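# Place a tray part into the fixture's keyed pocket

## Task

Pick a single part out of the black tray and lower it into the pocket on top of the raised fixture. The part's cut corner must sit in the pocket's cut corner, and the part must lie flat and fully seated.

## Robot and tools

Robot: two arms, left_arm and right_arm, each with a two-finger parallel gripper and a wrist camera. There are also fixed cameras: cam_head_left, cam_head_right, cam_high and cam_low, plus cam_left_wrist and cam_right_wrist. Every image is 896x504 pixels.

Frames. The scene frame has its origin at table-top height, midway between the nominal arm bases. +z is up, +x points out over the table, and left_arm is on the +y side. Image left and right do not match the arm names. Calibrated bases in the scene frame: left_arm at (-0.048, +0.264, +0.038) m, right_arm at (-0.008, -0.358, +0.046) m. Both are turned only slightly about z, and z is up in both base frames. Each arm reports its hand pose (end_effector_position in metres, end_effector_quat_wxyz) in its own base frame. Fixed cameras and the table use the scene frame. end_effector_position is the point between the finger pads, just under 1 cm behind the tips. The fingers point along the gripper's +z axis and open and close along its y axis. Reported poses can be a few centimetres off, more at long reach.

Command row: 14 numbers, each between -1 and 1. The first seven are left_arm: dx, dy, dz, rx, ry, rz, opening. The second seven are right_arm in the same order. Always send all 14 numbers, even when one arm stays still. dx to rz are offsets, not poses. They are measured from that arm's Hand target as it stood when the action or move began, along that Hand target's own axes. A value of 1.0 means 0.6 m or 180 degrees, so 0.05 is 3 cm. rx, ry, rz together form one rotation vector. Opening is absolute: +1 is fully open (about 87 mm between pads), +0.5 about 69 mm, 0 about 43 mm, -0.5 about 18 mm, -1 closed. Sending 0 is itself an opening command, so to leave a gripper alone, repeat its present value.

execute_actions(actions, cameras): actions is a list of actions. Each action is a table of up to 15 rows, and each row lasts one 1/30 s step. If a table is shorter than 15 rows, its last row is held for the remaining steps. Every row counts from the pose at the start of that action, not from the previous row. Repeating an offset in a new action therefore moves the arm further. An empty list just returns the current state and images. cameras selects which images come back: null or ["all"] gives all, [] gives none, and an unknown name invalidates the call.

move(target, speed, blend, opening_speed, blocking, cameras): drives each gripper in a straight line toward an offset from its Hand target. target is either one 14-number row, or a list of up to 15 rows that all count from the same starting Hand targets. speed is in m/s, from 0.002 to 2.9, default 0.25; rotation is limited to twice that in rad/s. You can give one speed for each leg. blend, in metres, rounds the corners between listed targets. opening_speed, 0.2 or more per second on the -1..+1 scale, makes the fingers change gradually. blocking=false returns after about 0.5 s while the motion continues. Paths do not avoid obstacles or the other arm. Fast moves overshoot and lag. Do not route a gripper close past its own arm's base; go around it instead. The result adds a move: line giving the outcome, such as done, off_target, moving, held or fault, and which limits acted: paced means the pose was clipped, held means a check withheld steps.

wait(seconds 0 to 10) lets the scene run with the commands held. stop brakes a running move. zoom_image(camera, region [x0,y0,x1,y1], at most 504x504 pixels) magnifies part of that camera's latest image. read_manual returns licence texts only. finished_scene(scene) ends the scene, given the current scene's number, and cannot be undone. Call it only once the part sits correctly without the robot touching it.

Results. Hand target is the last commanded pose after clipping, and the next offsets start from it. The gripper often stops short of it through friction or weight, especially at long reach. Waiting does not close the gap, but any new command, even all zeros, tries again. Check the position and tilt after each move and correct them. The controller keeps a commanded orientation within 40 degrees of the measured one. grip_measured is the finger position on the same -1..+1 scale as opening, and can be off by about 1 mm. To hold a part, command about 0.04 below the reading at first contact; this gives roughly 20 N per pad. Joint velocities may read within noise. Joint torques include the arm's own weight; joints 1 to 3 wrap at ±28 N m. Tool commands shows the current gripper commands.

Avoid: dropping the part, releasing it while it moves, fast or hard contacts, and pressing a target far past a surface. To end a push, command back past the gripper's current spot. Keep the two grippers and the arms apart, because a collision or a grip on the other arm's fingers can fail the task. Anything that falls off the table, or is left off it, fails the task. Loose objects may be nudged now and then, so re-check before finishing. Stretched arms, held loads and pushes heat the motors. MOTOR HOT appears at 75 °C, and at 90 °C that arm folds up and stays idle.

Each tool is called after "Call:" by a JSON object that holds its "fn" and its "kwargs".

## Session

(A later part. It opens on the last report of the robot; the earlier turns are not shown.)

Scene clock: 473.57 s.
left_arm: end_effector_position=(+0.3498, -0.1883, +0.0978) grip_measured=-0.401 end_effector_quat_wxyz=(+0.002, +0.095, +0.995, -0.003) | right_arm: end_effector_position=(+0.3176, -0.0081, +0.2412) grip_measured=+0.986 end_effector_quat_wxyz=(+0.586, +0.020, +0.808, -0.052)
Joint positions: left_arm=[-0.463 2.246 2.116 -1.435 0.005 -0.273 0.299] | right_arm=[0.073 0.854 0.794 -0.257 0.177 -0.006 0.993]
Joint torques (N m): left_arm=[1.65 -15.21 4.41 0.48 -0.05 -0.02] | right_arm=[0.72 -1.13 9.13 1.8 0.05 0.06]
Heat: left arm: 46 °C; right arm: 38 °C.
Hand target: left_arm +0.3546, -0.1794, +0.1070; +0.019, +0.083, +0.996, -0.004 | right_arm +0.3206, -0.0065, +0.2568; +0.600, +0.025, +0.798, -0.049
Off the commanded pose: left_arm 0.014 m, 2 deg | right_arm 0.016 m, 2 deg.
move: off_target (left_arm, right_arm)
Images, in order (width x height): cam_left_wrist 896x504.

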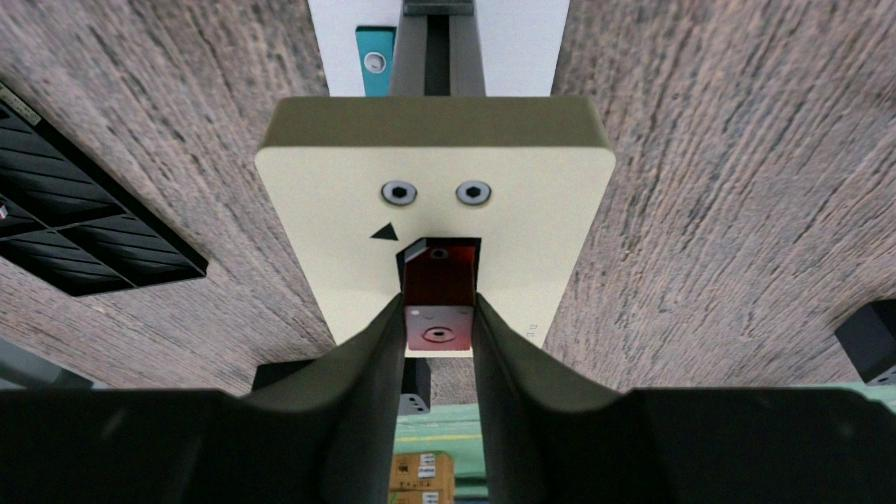

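Call:
{"fn": "wait", "kwargs": {"seconds": 0.1}}

Call:
{"fn": "zoom_image", "kwargs": {"camera": "cam_high", "region": [340, 60, 500, 320]}}

Call:
{"fn": "zoom_image", "kwargs": {"camera": "cam_head_right", "region": [200, 70, 420, 300]}}

Call:
{"fn": "zoom_image", "kwargs": {"camera": "cam_low", "region": [340, 0, 600, 260]}}

Scene clock: 482.97 s.
left_arm: end_effector_position=(+0.3498, -0.1883, +0.0978) grip_measured=-0.401 end_effector_quat_wxyz=(+0.002, +0.095, +0.995, -0.003) | right_arm: end_effector_position=(+0.3176, -0.0081, +0.2412) grip_measured=+0.986 end_effector_quat_wxyz=(+0.586, +0.020, +0.808, -0.052)
Joint positions: left_arm=[-0.463 2.246 2.116 -1.435 0.005 -0.273 0.299] | right_arm=[0.073 0.854 0.794 -0.257 0.177 -0.006 0.993]
Joint torques (N m): left_arm=[1.63 -15.21 4.42 0.48 -0.05 -0.02] | right_arm=[0.7 -1.14 9.13 1.8 0.05 0.06]
Heat: left arm: 47 °C; right arm: 38 °C.
Hand target: left_arm +0.3546, -0.1794, +0.1070; +0.019, +0.083, +0.996, -0.004 | right_arm +0.3206, -0.0065, +0.2568; +0.600, +0.025, +0.798, -0.049
Tool commands: left_gripper/opening=-0.5 right_gripper/opening=+1.0
Off the commanded pose: left_arm 0.014 m, 2 deg | right_arm 0.016 m, 2 deg.
wait: 0.10 s; at rest from the start

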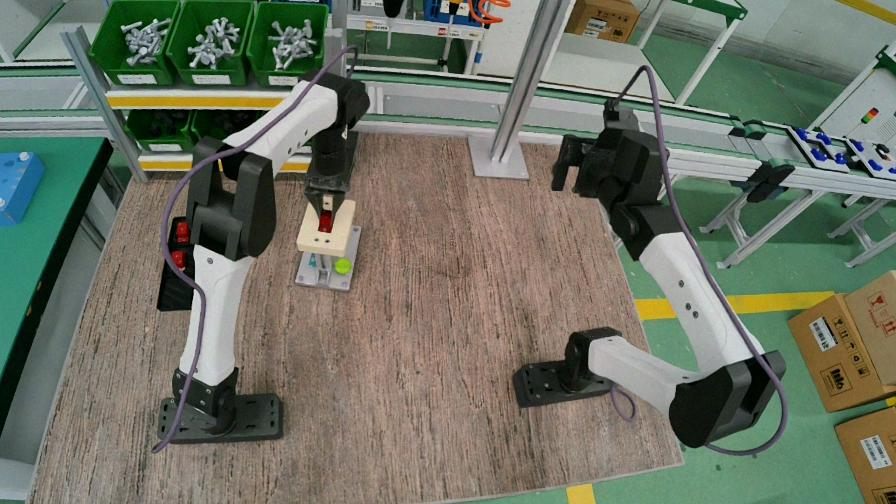

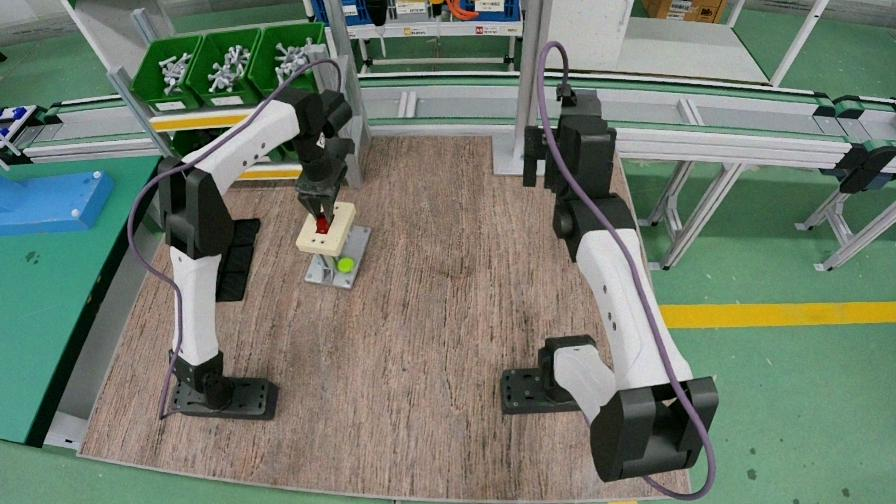

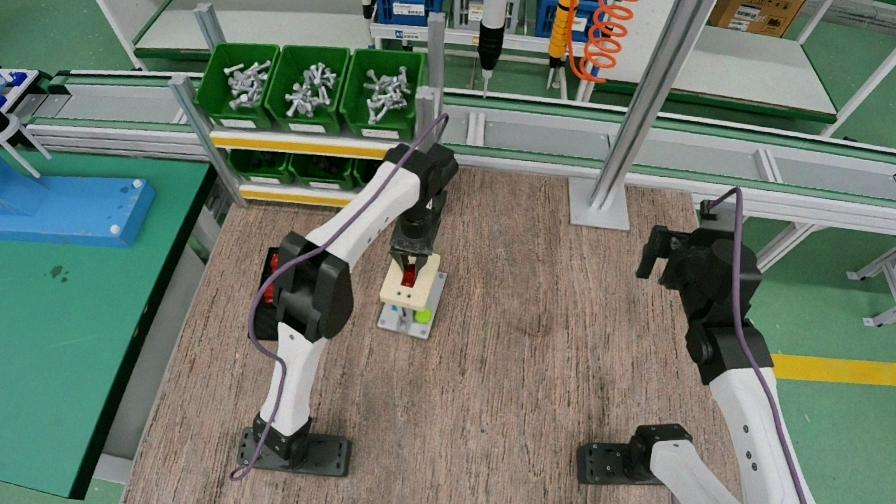

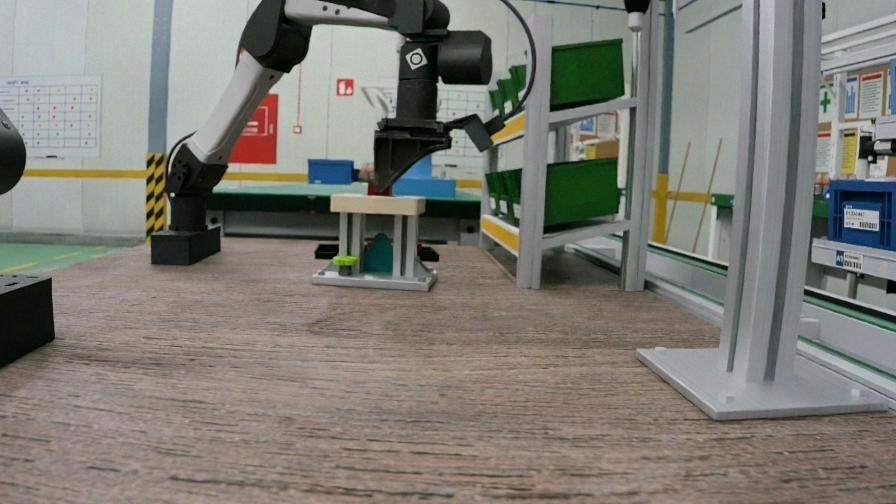

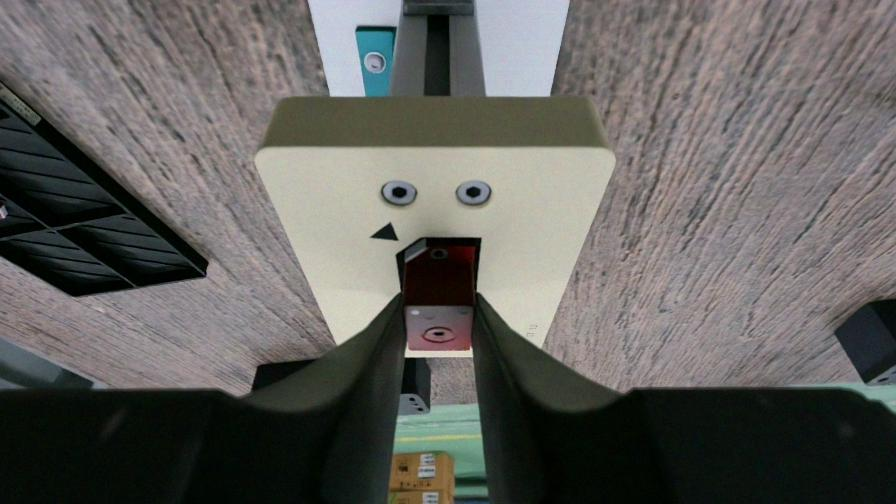

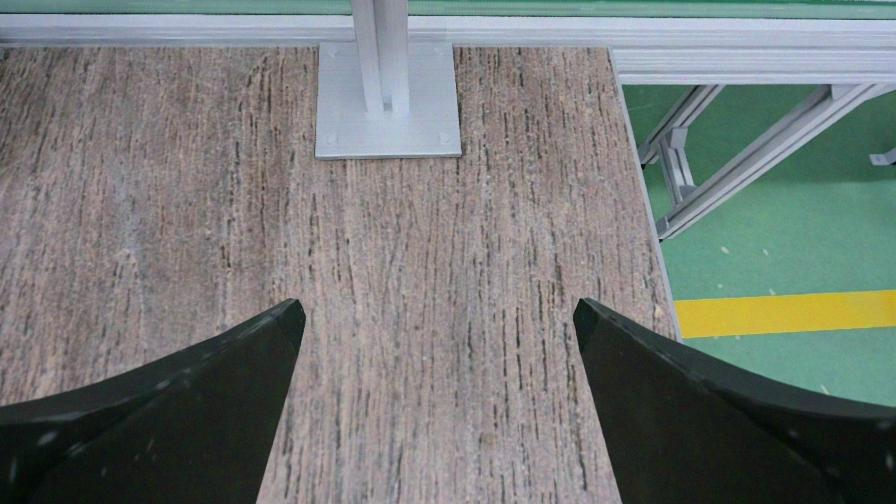

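Scaled by 1.938 from the camera's 896x504 image, which has a finer 1280x720 frame.

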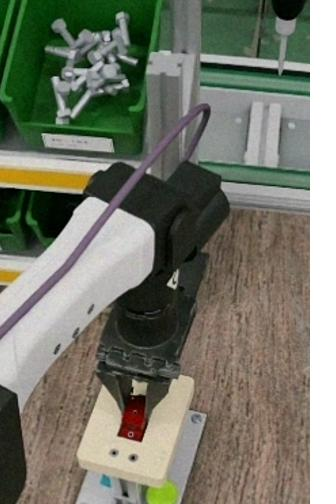

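Scaled by 2.191 from the camera's 896x504 image, which has a finer 1280x720 frame.

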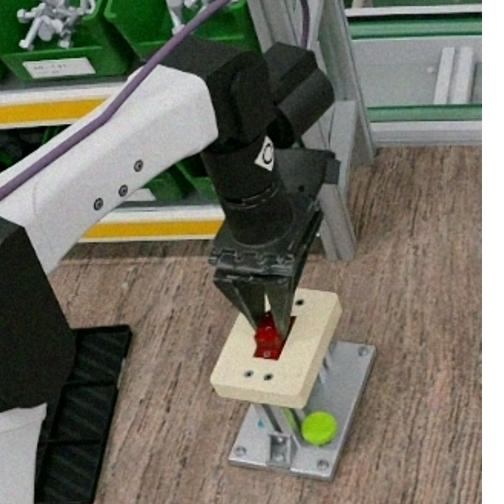

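Scaled by 1.938 from the camera's 896x504 image, which has a finer 1280x720 frame.

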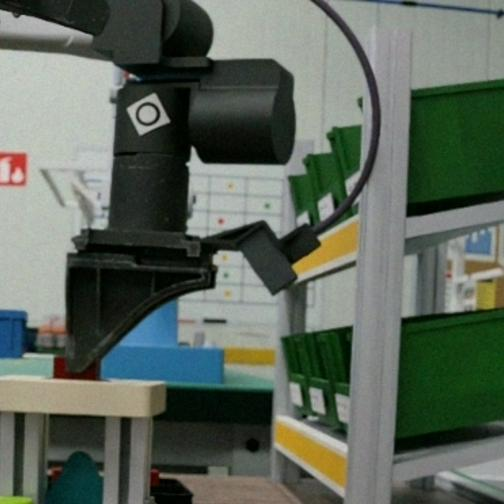

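Call:
{"fn": "move", "kwargs": {"target": [0,0,-0.02,0,0,0,-0.5,0,0,0,0,0,0,1], "speed": 0.05, "cameras": ["cam_low","cam_left_wrist"]}}

Call:
{"fn": "zoom_image", "kwargs": {"camera": "cam_left_wrist", "region": [370, 180, 510, 320]}}

Call:
{"fn": "zoom_image", "kwargs": {"camera": "cam_low", "region": [340, 170, 410, 220]}}

Scene clock: 491.03 s.
left_arm: end_effector_position=(+0.3500, -0.1875, +0.0991) grip_measured=-0.401 end_effector_quat_wxyz=(+0.002, +0.095, +0.995, -0.003) | right_arm: end_effector_position=(+0.3176, -0.0081, +0.2412) grip_measured=+0.986 end_effector_quat_wxyz=(+0.586, +0.020, +0.808, -0.052)
Joint positions: left_arm=[-0.462 2.246 2.121 -1.441 0.005 -0.272 0.299] | right_arm=[0.073 0.854 0.794 -0.257 0.177 -0.006 0.993]
Joint torques (N m): left_arm=[1.43 -14.82 9.14 0.06 -0.05 -0.04] | right_arm=[0.7 -1.14 9.13 1.8 0.05 0.06]
Heat: left arm: 48 °C; right arm: 38 °C.
Hand target: left_arm +0.3541, -0.1793, +0.1189; +0.019, +0.083, +0.996, -0.004 | right_arm +0.3206, -0.0065, +0.2568; +0.600, +0.025, +0.798, -0.049
Off the commanded pose: left_arm 0.022 m, 2 deg | right_arm 0.016 m, 2 deg.
move: off_target (left_arm, right_arm)
Images, in order (width x height): cam_low 896x504, cam_left_wrist 896x504.

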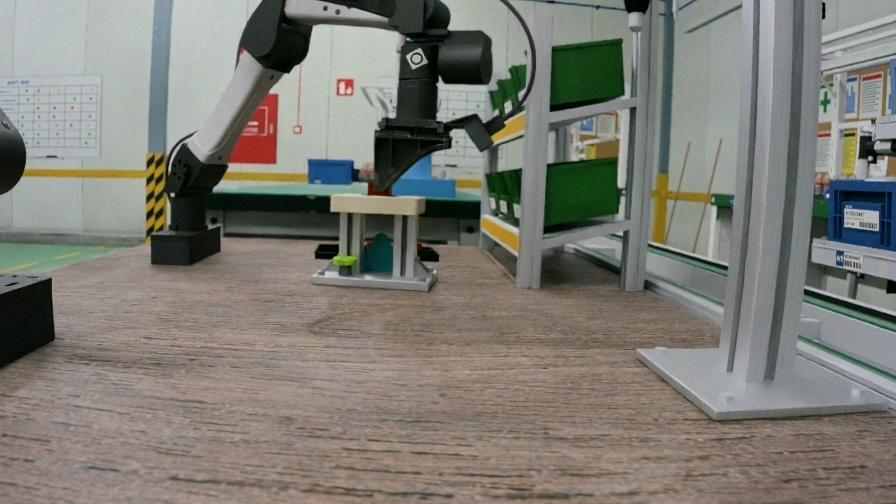

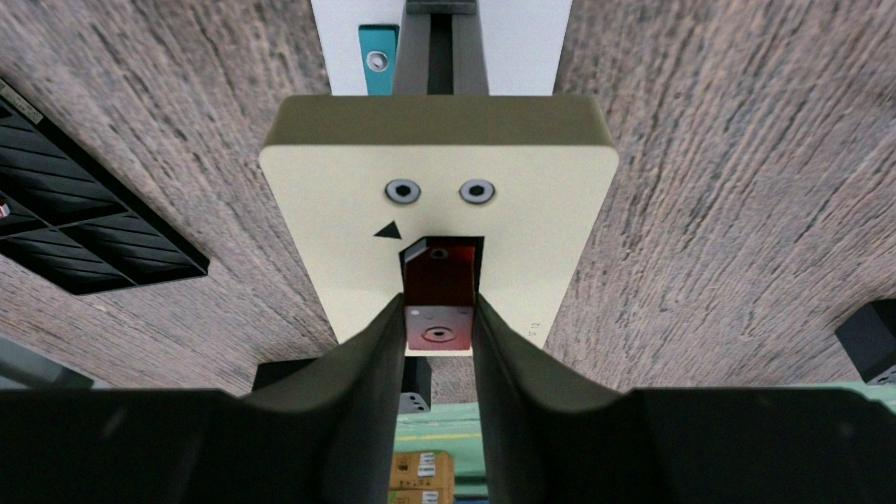

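Scaled by 3.600 from the camera's 896x504 image, which has a finer 1280x720 frame.

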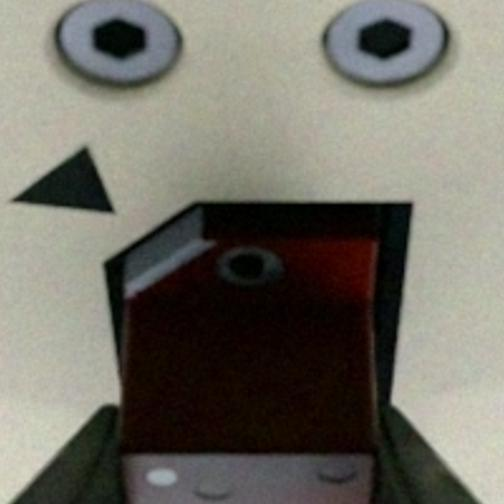

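Scaled by 7.200 from the camera's 896x504 image, which has a finer 1280x720 frame.

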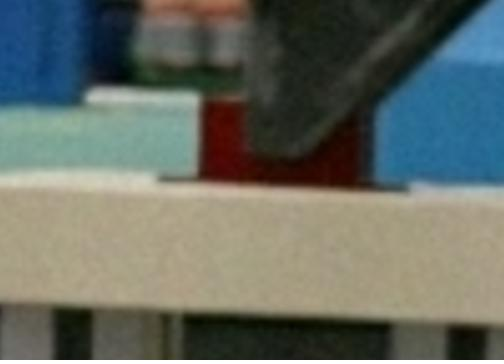

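Call:
{"fn": "move", "kwargs": {"target": [0.0105,-0.006,0.0312,0,0,0,-0.5,0,0,0,0,0,0,1], "speed": 0.05, "cameras": ["cam_low","cam_left_wrist"]}}

Call:
{"fn": "zoom_image", "kwargs": {"camera": "cam_left_wrist", "region": [370, 180, 510, 320]}}

Call:
{"fn": "zoom_image", "kwargs": {"camera": "cam_low", "region": [340, 170, 410, 220]}}

Scene clock: 505.07 s.
left_arm: end_effector_position=(+0.3498, -0.1874, +0.0979) grip_measured=-0.401 end_effector_quat_wxyz=(+0.016, +0.095, +0.995, -0.009) | right_arm: end_effector_position=(+0.3176, -0.0081, +0.2412) grip_measured=+0.986 end_effector_quat_wxyz=(+0.586, +0.020, +0.808, -0.052)
Joint positions: left_arm=[-0.462 2.204 2.053 -1.383 0.005 -0.272 0.299] | right_arm=[0.073 0.854 0.794 -0.257 0.177 -0.006 0.993]
Joint torques (N m): left_arm=[0.34 -13.56 3.69 0.47 -0.05 -0.15] | right_arm=[0.7 -1.14 9.13 1.8 0.05 0.06]
Heat: left arm: 49 °C; right arm: 38 °C.
Hand target: left_arm +0.3481, -0.1820, +0.1001; +0.019, +0.083, +0.996, -0.004 | right_arm +0.3206, -0.0065, +0.2568; +0.600, +0.025, +0.798, -0.049
Off the commanded pose: left_arm 0.006 m, 1 deg | right_arm 0.016 m, 2 deg.
move: off_target (right_arm)
Images, in order (width x height): cam_low 896x504, cam_left_wrist 896x504.

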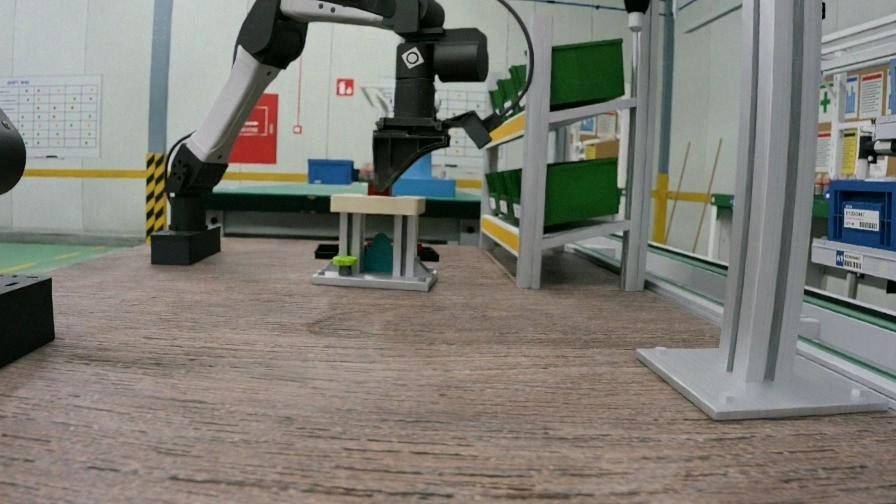

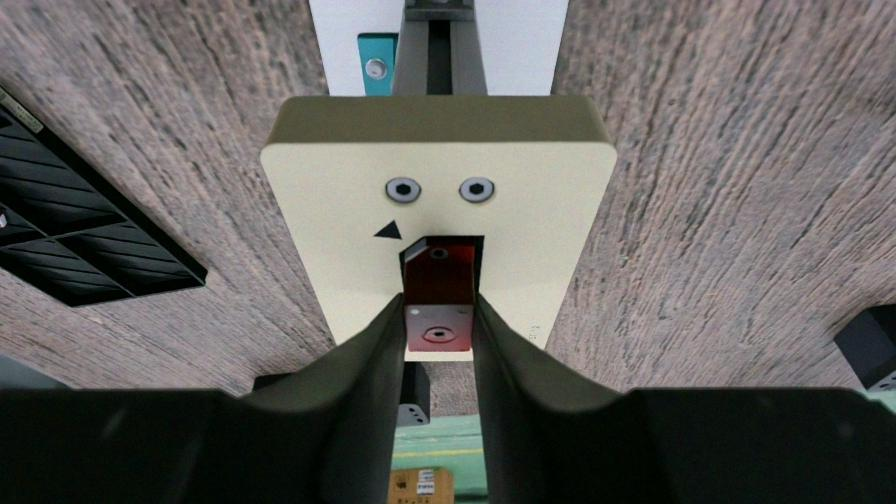

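Scaled by 3.600 from the camera's 896x504 image, which has a finer 1280x720 frame.

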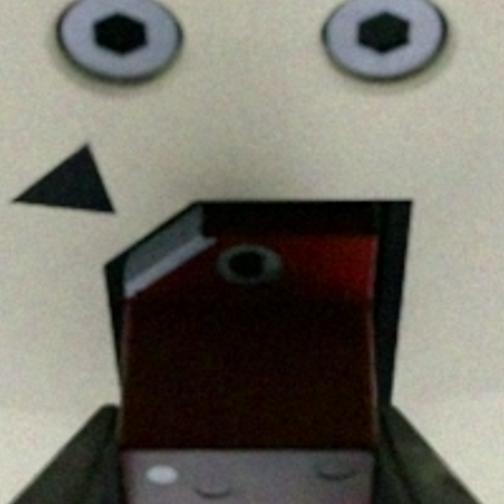

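Scaled by 7.200 from the camera's 896x504 image, which has a finer 1280x720 frame.

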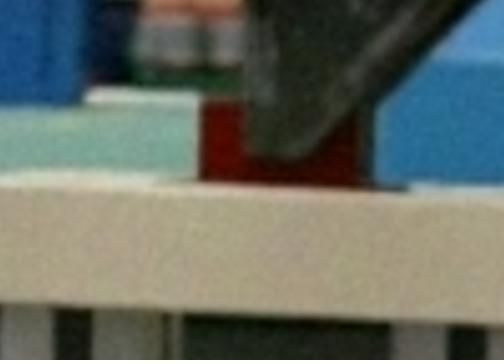

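Call:
{"fn": "move", "kwargs": {"target": [0.0055,-0.0026,-0.0033,-0.0015,0.0118,0,-0.5,0,0,0,0,0,0,1], "speed": 0.05, "cameras": ["cam_low","cam_left_wrist"]}}

Call:
{"fn": "zoom_image", "kwargs": {"camera": "cam_left_wrist", "region": [370, 180, 510, 320]}}

Call:
{"fn": "zoom_image", "kwargs": {"camera": "cam_low", "region": [340, 170, 410, 220]}}

Scene clock: 512.60 s.
left_arm: end_effector_position=(+0.3495, -0.1873, +0.0992) grip_measured=-0.401 end_effector_quat_wxyz=(+0.016, +0.094, +0.995, -0.009) | right_arm: end_effector_position=(+0.3176, -0.0081, +0.2412) grip_measured=+0.986 end_effector_quat_wxyz=(+0.586, +0.020, +0.808, -0.052)
Joint positions: left_arm=[-0.462 2.204 2.058 -1.389 0.005 -0.273 0.299] | right_arm=[0.073 0.854 0.794 -0.257 0.177 -0.006 0.993]
Joint torques (N m): left_arm=[0.02 -10.58 8.23 -0.05 0.02 -0.16] | right_arm=[0.7 -1.14 9.11 1.8 0.05 0.06]
Heat: left arm: 46 °C; right arm: 38 °C.
Hand target: left_arm +0.3444, -0.1830, +0.1019; +0.000, +0.083, +0.997, +0.000 | right_arm +0.3206, -0.0065, +0.2568; +0.600, +0.025, +0.798, -0.049
Off the commanded pose: left_arm 0.007 m, 2 deg | right_arm 0.016 m, 2 deg.
move: off_target (right_arm)
Images, in order (width x height): cam_low 896x504, cam_left_wrist 896x504.

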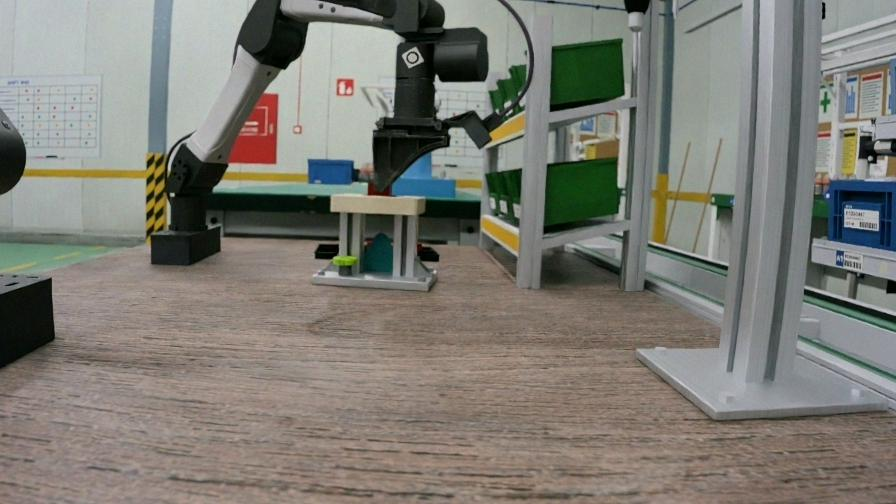

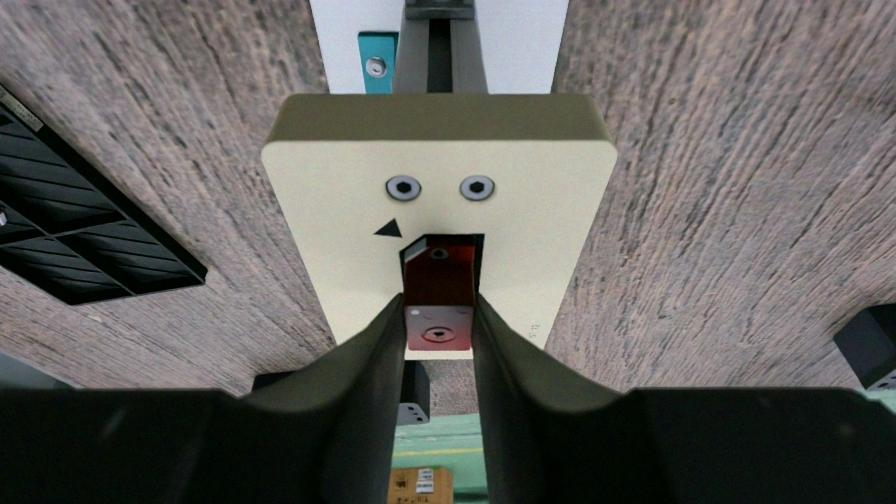

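Scaled by 3.600 from the camera's 896x504 image, which has a finer 1280x720 frame.

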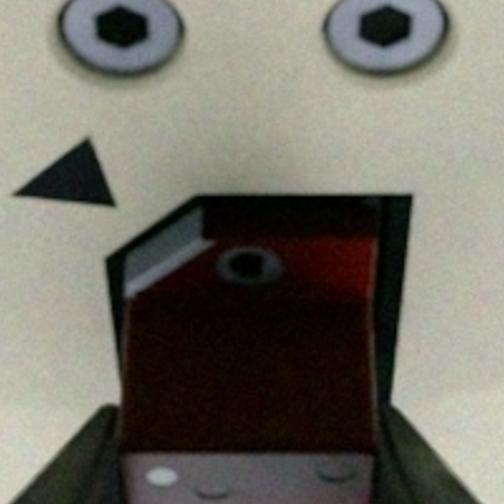

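Scaled by 7.200 from the camera's 896x504 image, which has a finer 1280x720 frame.

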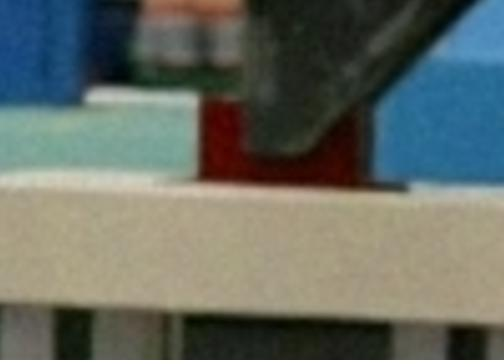

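Call:
{"fn": "move", "kwargs": {"target": [-0.0125,-0.0038,-0.06,0,0,0,-0.5,0,0,0,0,0,0,1], "speed": 0.08, "cameras": ["cam_low","cam_left_wrist"]}}

Call:
{"fn": "zoom_image", "kwargs": {"camera": "cam_left_wrist", "region": [370, 140, 510, 320]}}

Call:
{"fn": "zoom_image", "kwargs": {"camera": "cam_low", "region": [340, 150, 410, 220]}}

Scene clock: 526.67 s.
left_arm: end_effector_position=(+0.3483, -0.1868, +0.1296) grip_measured=-0.401 end_effector_quat_wxyz=(+0.012, +0.094, +0.996, -0.007) | right_arm: end_effector_position=(+0.3175, -0.0081, +0.2411) grip_measured=+0.986 end_effector_quat_wxyz=(+0.586, +0.020, +0.808, -0.052)
Joint positions: left_arm=[-0.462 2.238 2.234 -1.54 0.005 -0.274 0.299] | right_arm=[0.073 0.854 0.794 -0.258 0.177 -0.006 0.993]
Joint torques (N m): left_arm=[0.08 -11.92 8.8 0.26 0.03 -0.15] | right_arm=[0.7 -1.14 9.13 1.8 0.05 0.06]
Heat: left arm: 42 °C; right arm: 39 °C.
Hand target: left_arm +0.3514, -0.1864, +0.1378; +0.000, +0.083, +0.997, +0.000 | right_arm +0.3205, -0.0065, +0.2567; +0.600, +0.025, +0.798, -0.049
Off the commanded pose: left_arm 0.009 m, 2 deg | right_arm 0.016 m, 2 deg.
joint sent to its limit (left arm) — joint 4 (wrist pitch), lower limit. The joint targets are off in orientation, not in position.
move: off_target (right_arm)
Images, in order (width x height): cam_low 896x504, cam_left_wrist 896x504.

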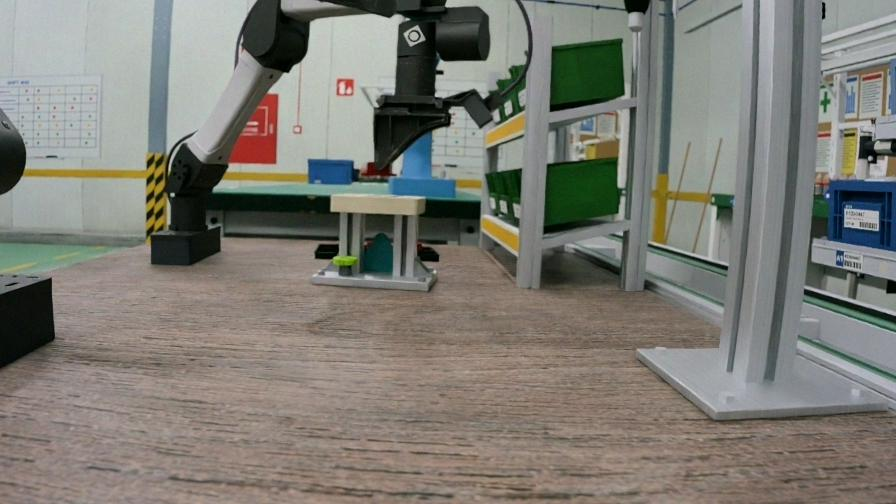

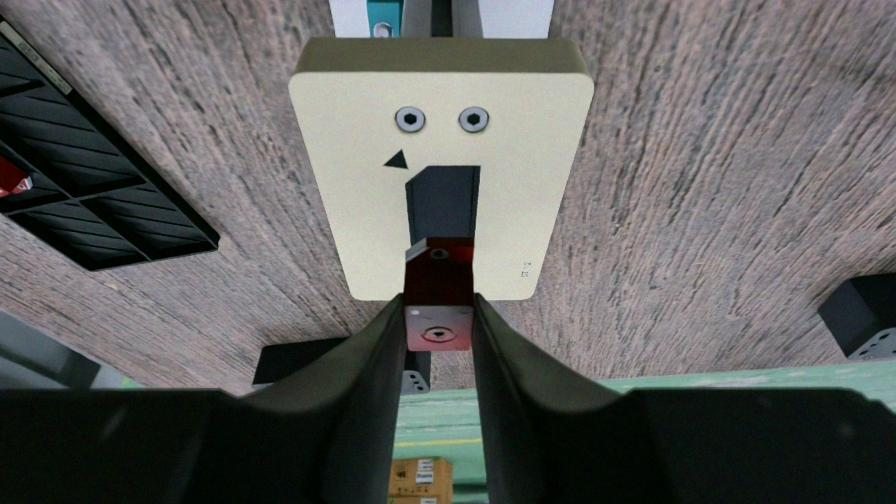

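Scaled by 2.800 from the camera's 896x504 image, which has a finer 1280x720 frame.

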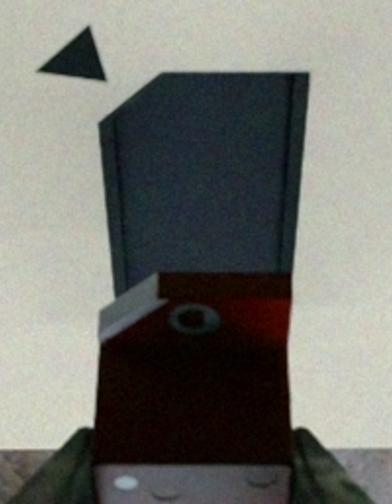

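Scaled by 7.200 from the camera's 896x504 image, which has a finer 1280x720 frame.

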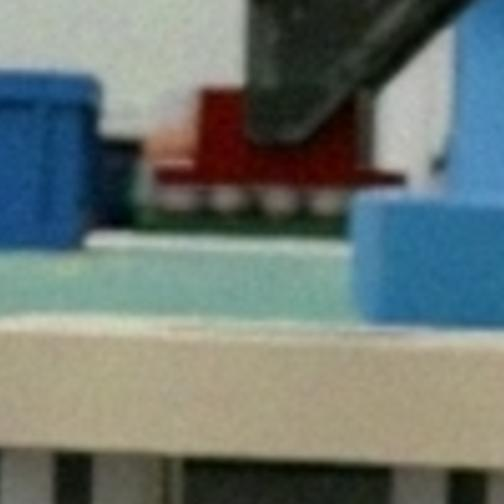

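Call:
{"fn": "zoom_image", "kwargs": {"camera": "cam_low", "region": [354, 158, 402, 185]}}

Call:
{"fn": "zoom_image", "kwargs": {"camera": "cam_low", "region": [324, 185, 432, 225]}}

Call:
{"fn": "zoom_image", "kwargs": {"camera": "cam_left_wrist", "region": [390, 220, 490, 360]}}

Scaled by 10.500 from the camera's 896x504 image, which has a finer 1280x720 frame.

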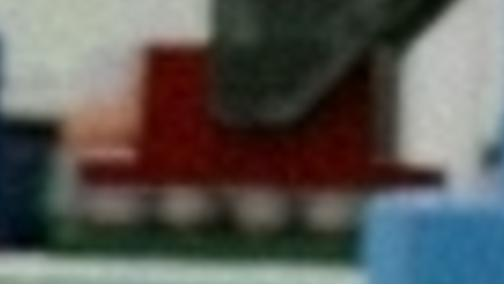

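Scaled by 4.667 from the camera's 896x504 image, which has a finer 1280x720 frame.

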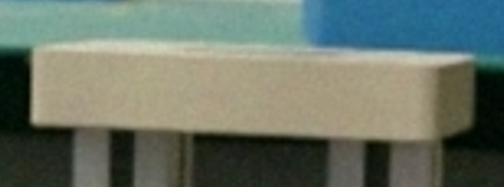

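Scaled by 3.600 from the camera's 896x504 image, which has a finer 1280x720 frame.

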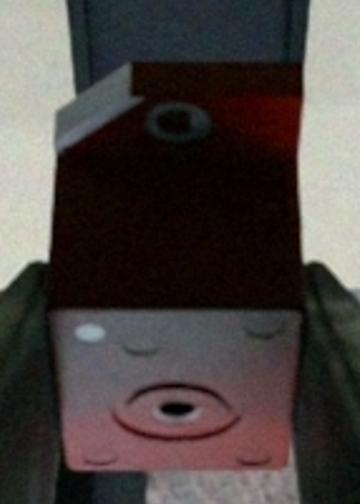

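Call:
{"fn": "move", "kwargs": {"target": [-0.0032,-0.003,0.0817,0,-0.0019,0,-0.5,0,0,0,0,0,0,1], "speed": 0.06, "cameras": ["cam_low","cam_left_wrist","cam_high","cam_head_left"]}}

Call:
{"fn": "zoom_image", "kwargs": {"camera": "cam_left_wrist", "region": [370, 180, 510, 320]}}

Call:
{"fn": "zoom_image", "kwargs": {"camera": "cam_low", "region": [340, 170, 410, 220]}}

Call:
{"fn": "zoom_image", "kwargs": {"camera": "cam_high", "region": [370, 230, 450, 320]}}

Call:
{"fn": "zoom_image", "kwargs": {"camera": "cam_head_left", "region": [285, 180, 375, 270]}}

Scene clock: 574.10 s.
left_arm: end_effector_position=(+0.3456, -0.1856, +0.0998) grip_measured=-0.401 end_effector_quat_wxyz=(-0.004, +0.092, +0.996, -0.001) | right_arm: end_effector_position=(+0.3175, -0.0081, +0.2411) grip_measured=+0.986 end_effector_quat_wxyz=(+0.586, +0.020, +0.808, -0.052)
Joint positions: left_arm=[-0.462 2.238 2.109 -1.449 0.005 -0.278 0.299] | right_arm=[0.073 0.854 0.794 -0.258 0.177 -0.006 0.993]
Joint torques (N m): left_arm=[-0.31 -10.03 4.67 0.76 0 -0.15] | right_arm=[0.72 -1.13 9.13 1.8 0.05 0.06]
Motor temperatures (°C): left_arm=[18 39 29 22 18 18 20] | right_arm=[21 22 39 39 20 19 17]
Heat: left arm: 39 °C; right arm: 39 °C.
Hand target: left_arm +0.3531, -0.1885, +0.0888; +0.003, +0.083, +0.997, +0.000 | right_arm +0.3205, -0.0065, +0.2567; +0.600, +0.025, +0.798, -0.049
Off the commanded pose: left_arm 0.014 m, 1 deg | right_arm 0.016 m, 2 deg.
move: off_target (left_arm, right_arm)
Images, in order (width x height): cam_head_left 896x504, cam_high 896x504, cam_low 896x504, cam_left_wrist 896x504.

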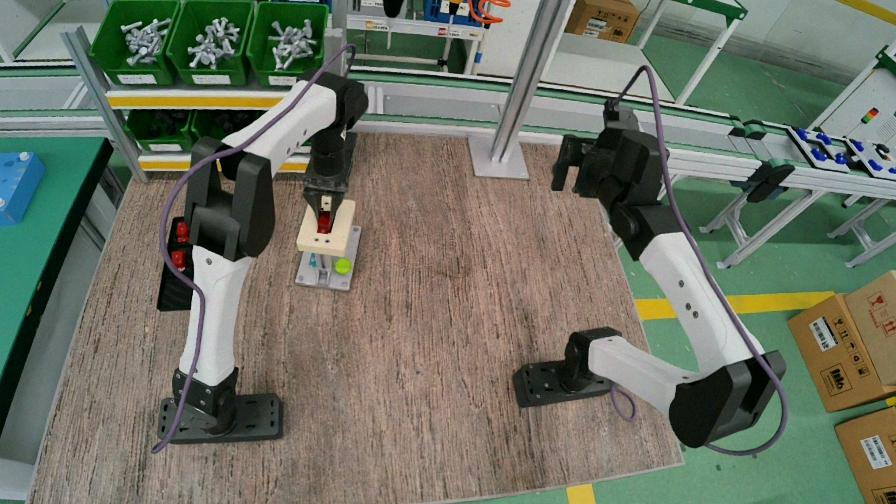

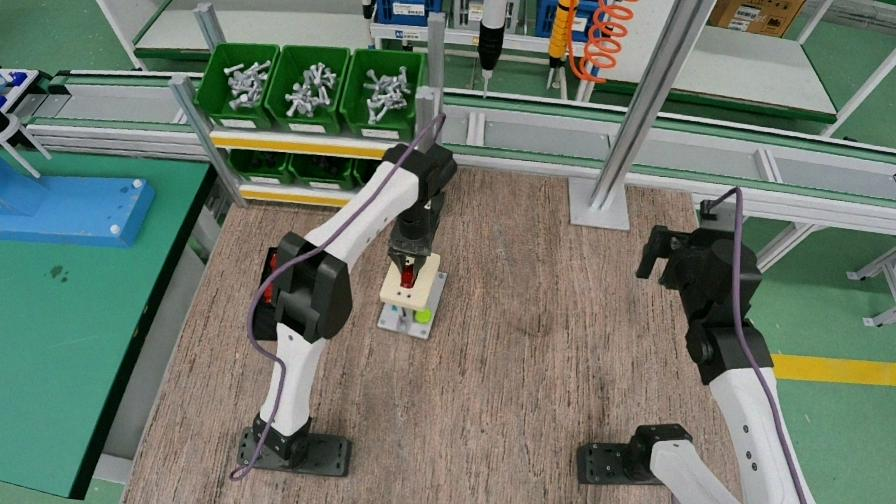

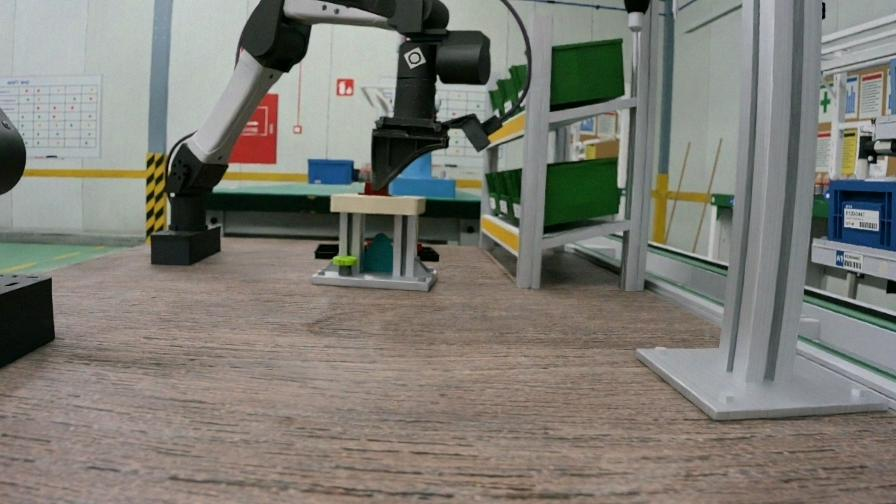

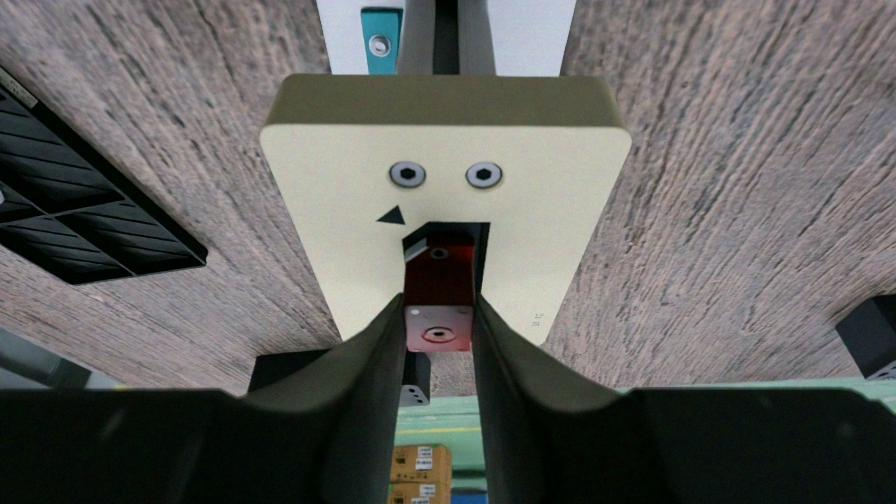

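Scaled by 3.600 from the camera's 896x504 image, which has a finer 1280x720 frame.

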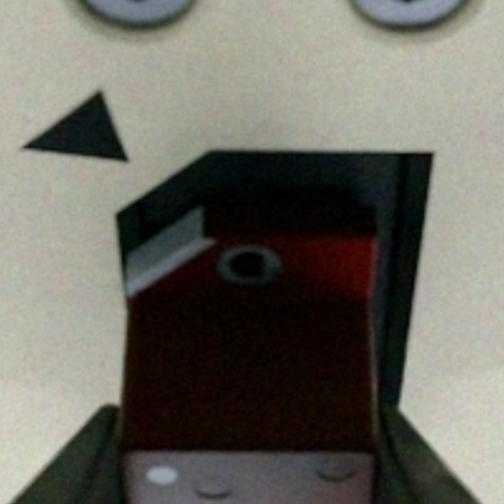

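Scaled by 7.200 from the camera's 896x504 image, which has a finer 1280x720 frame.

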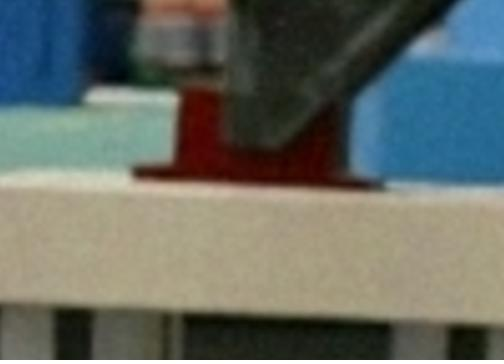

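Scaled by 5.600 from the camera's 896x504 image, which has a finer 1280x720 frame.

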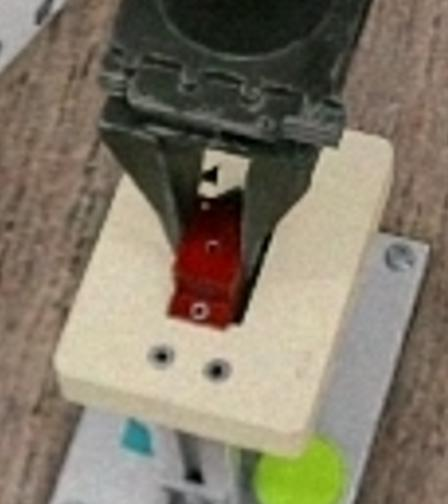

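Scaled by 5.600 from the camera's 896x504 image, which has a finer 1280x720 frame.

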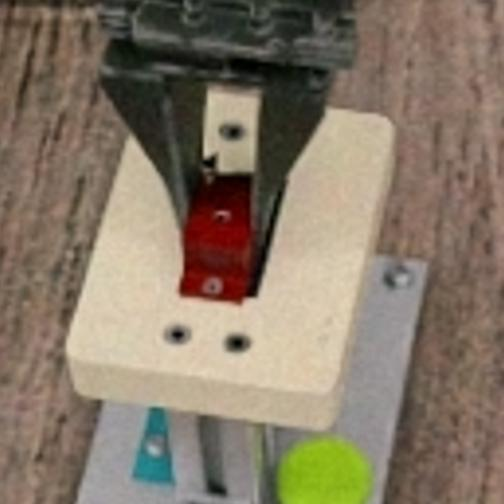

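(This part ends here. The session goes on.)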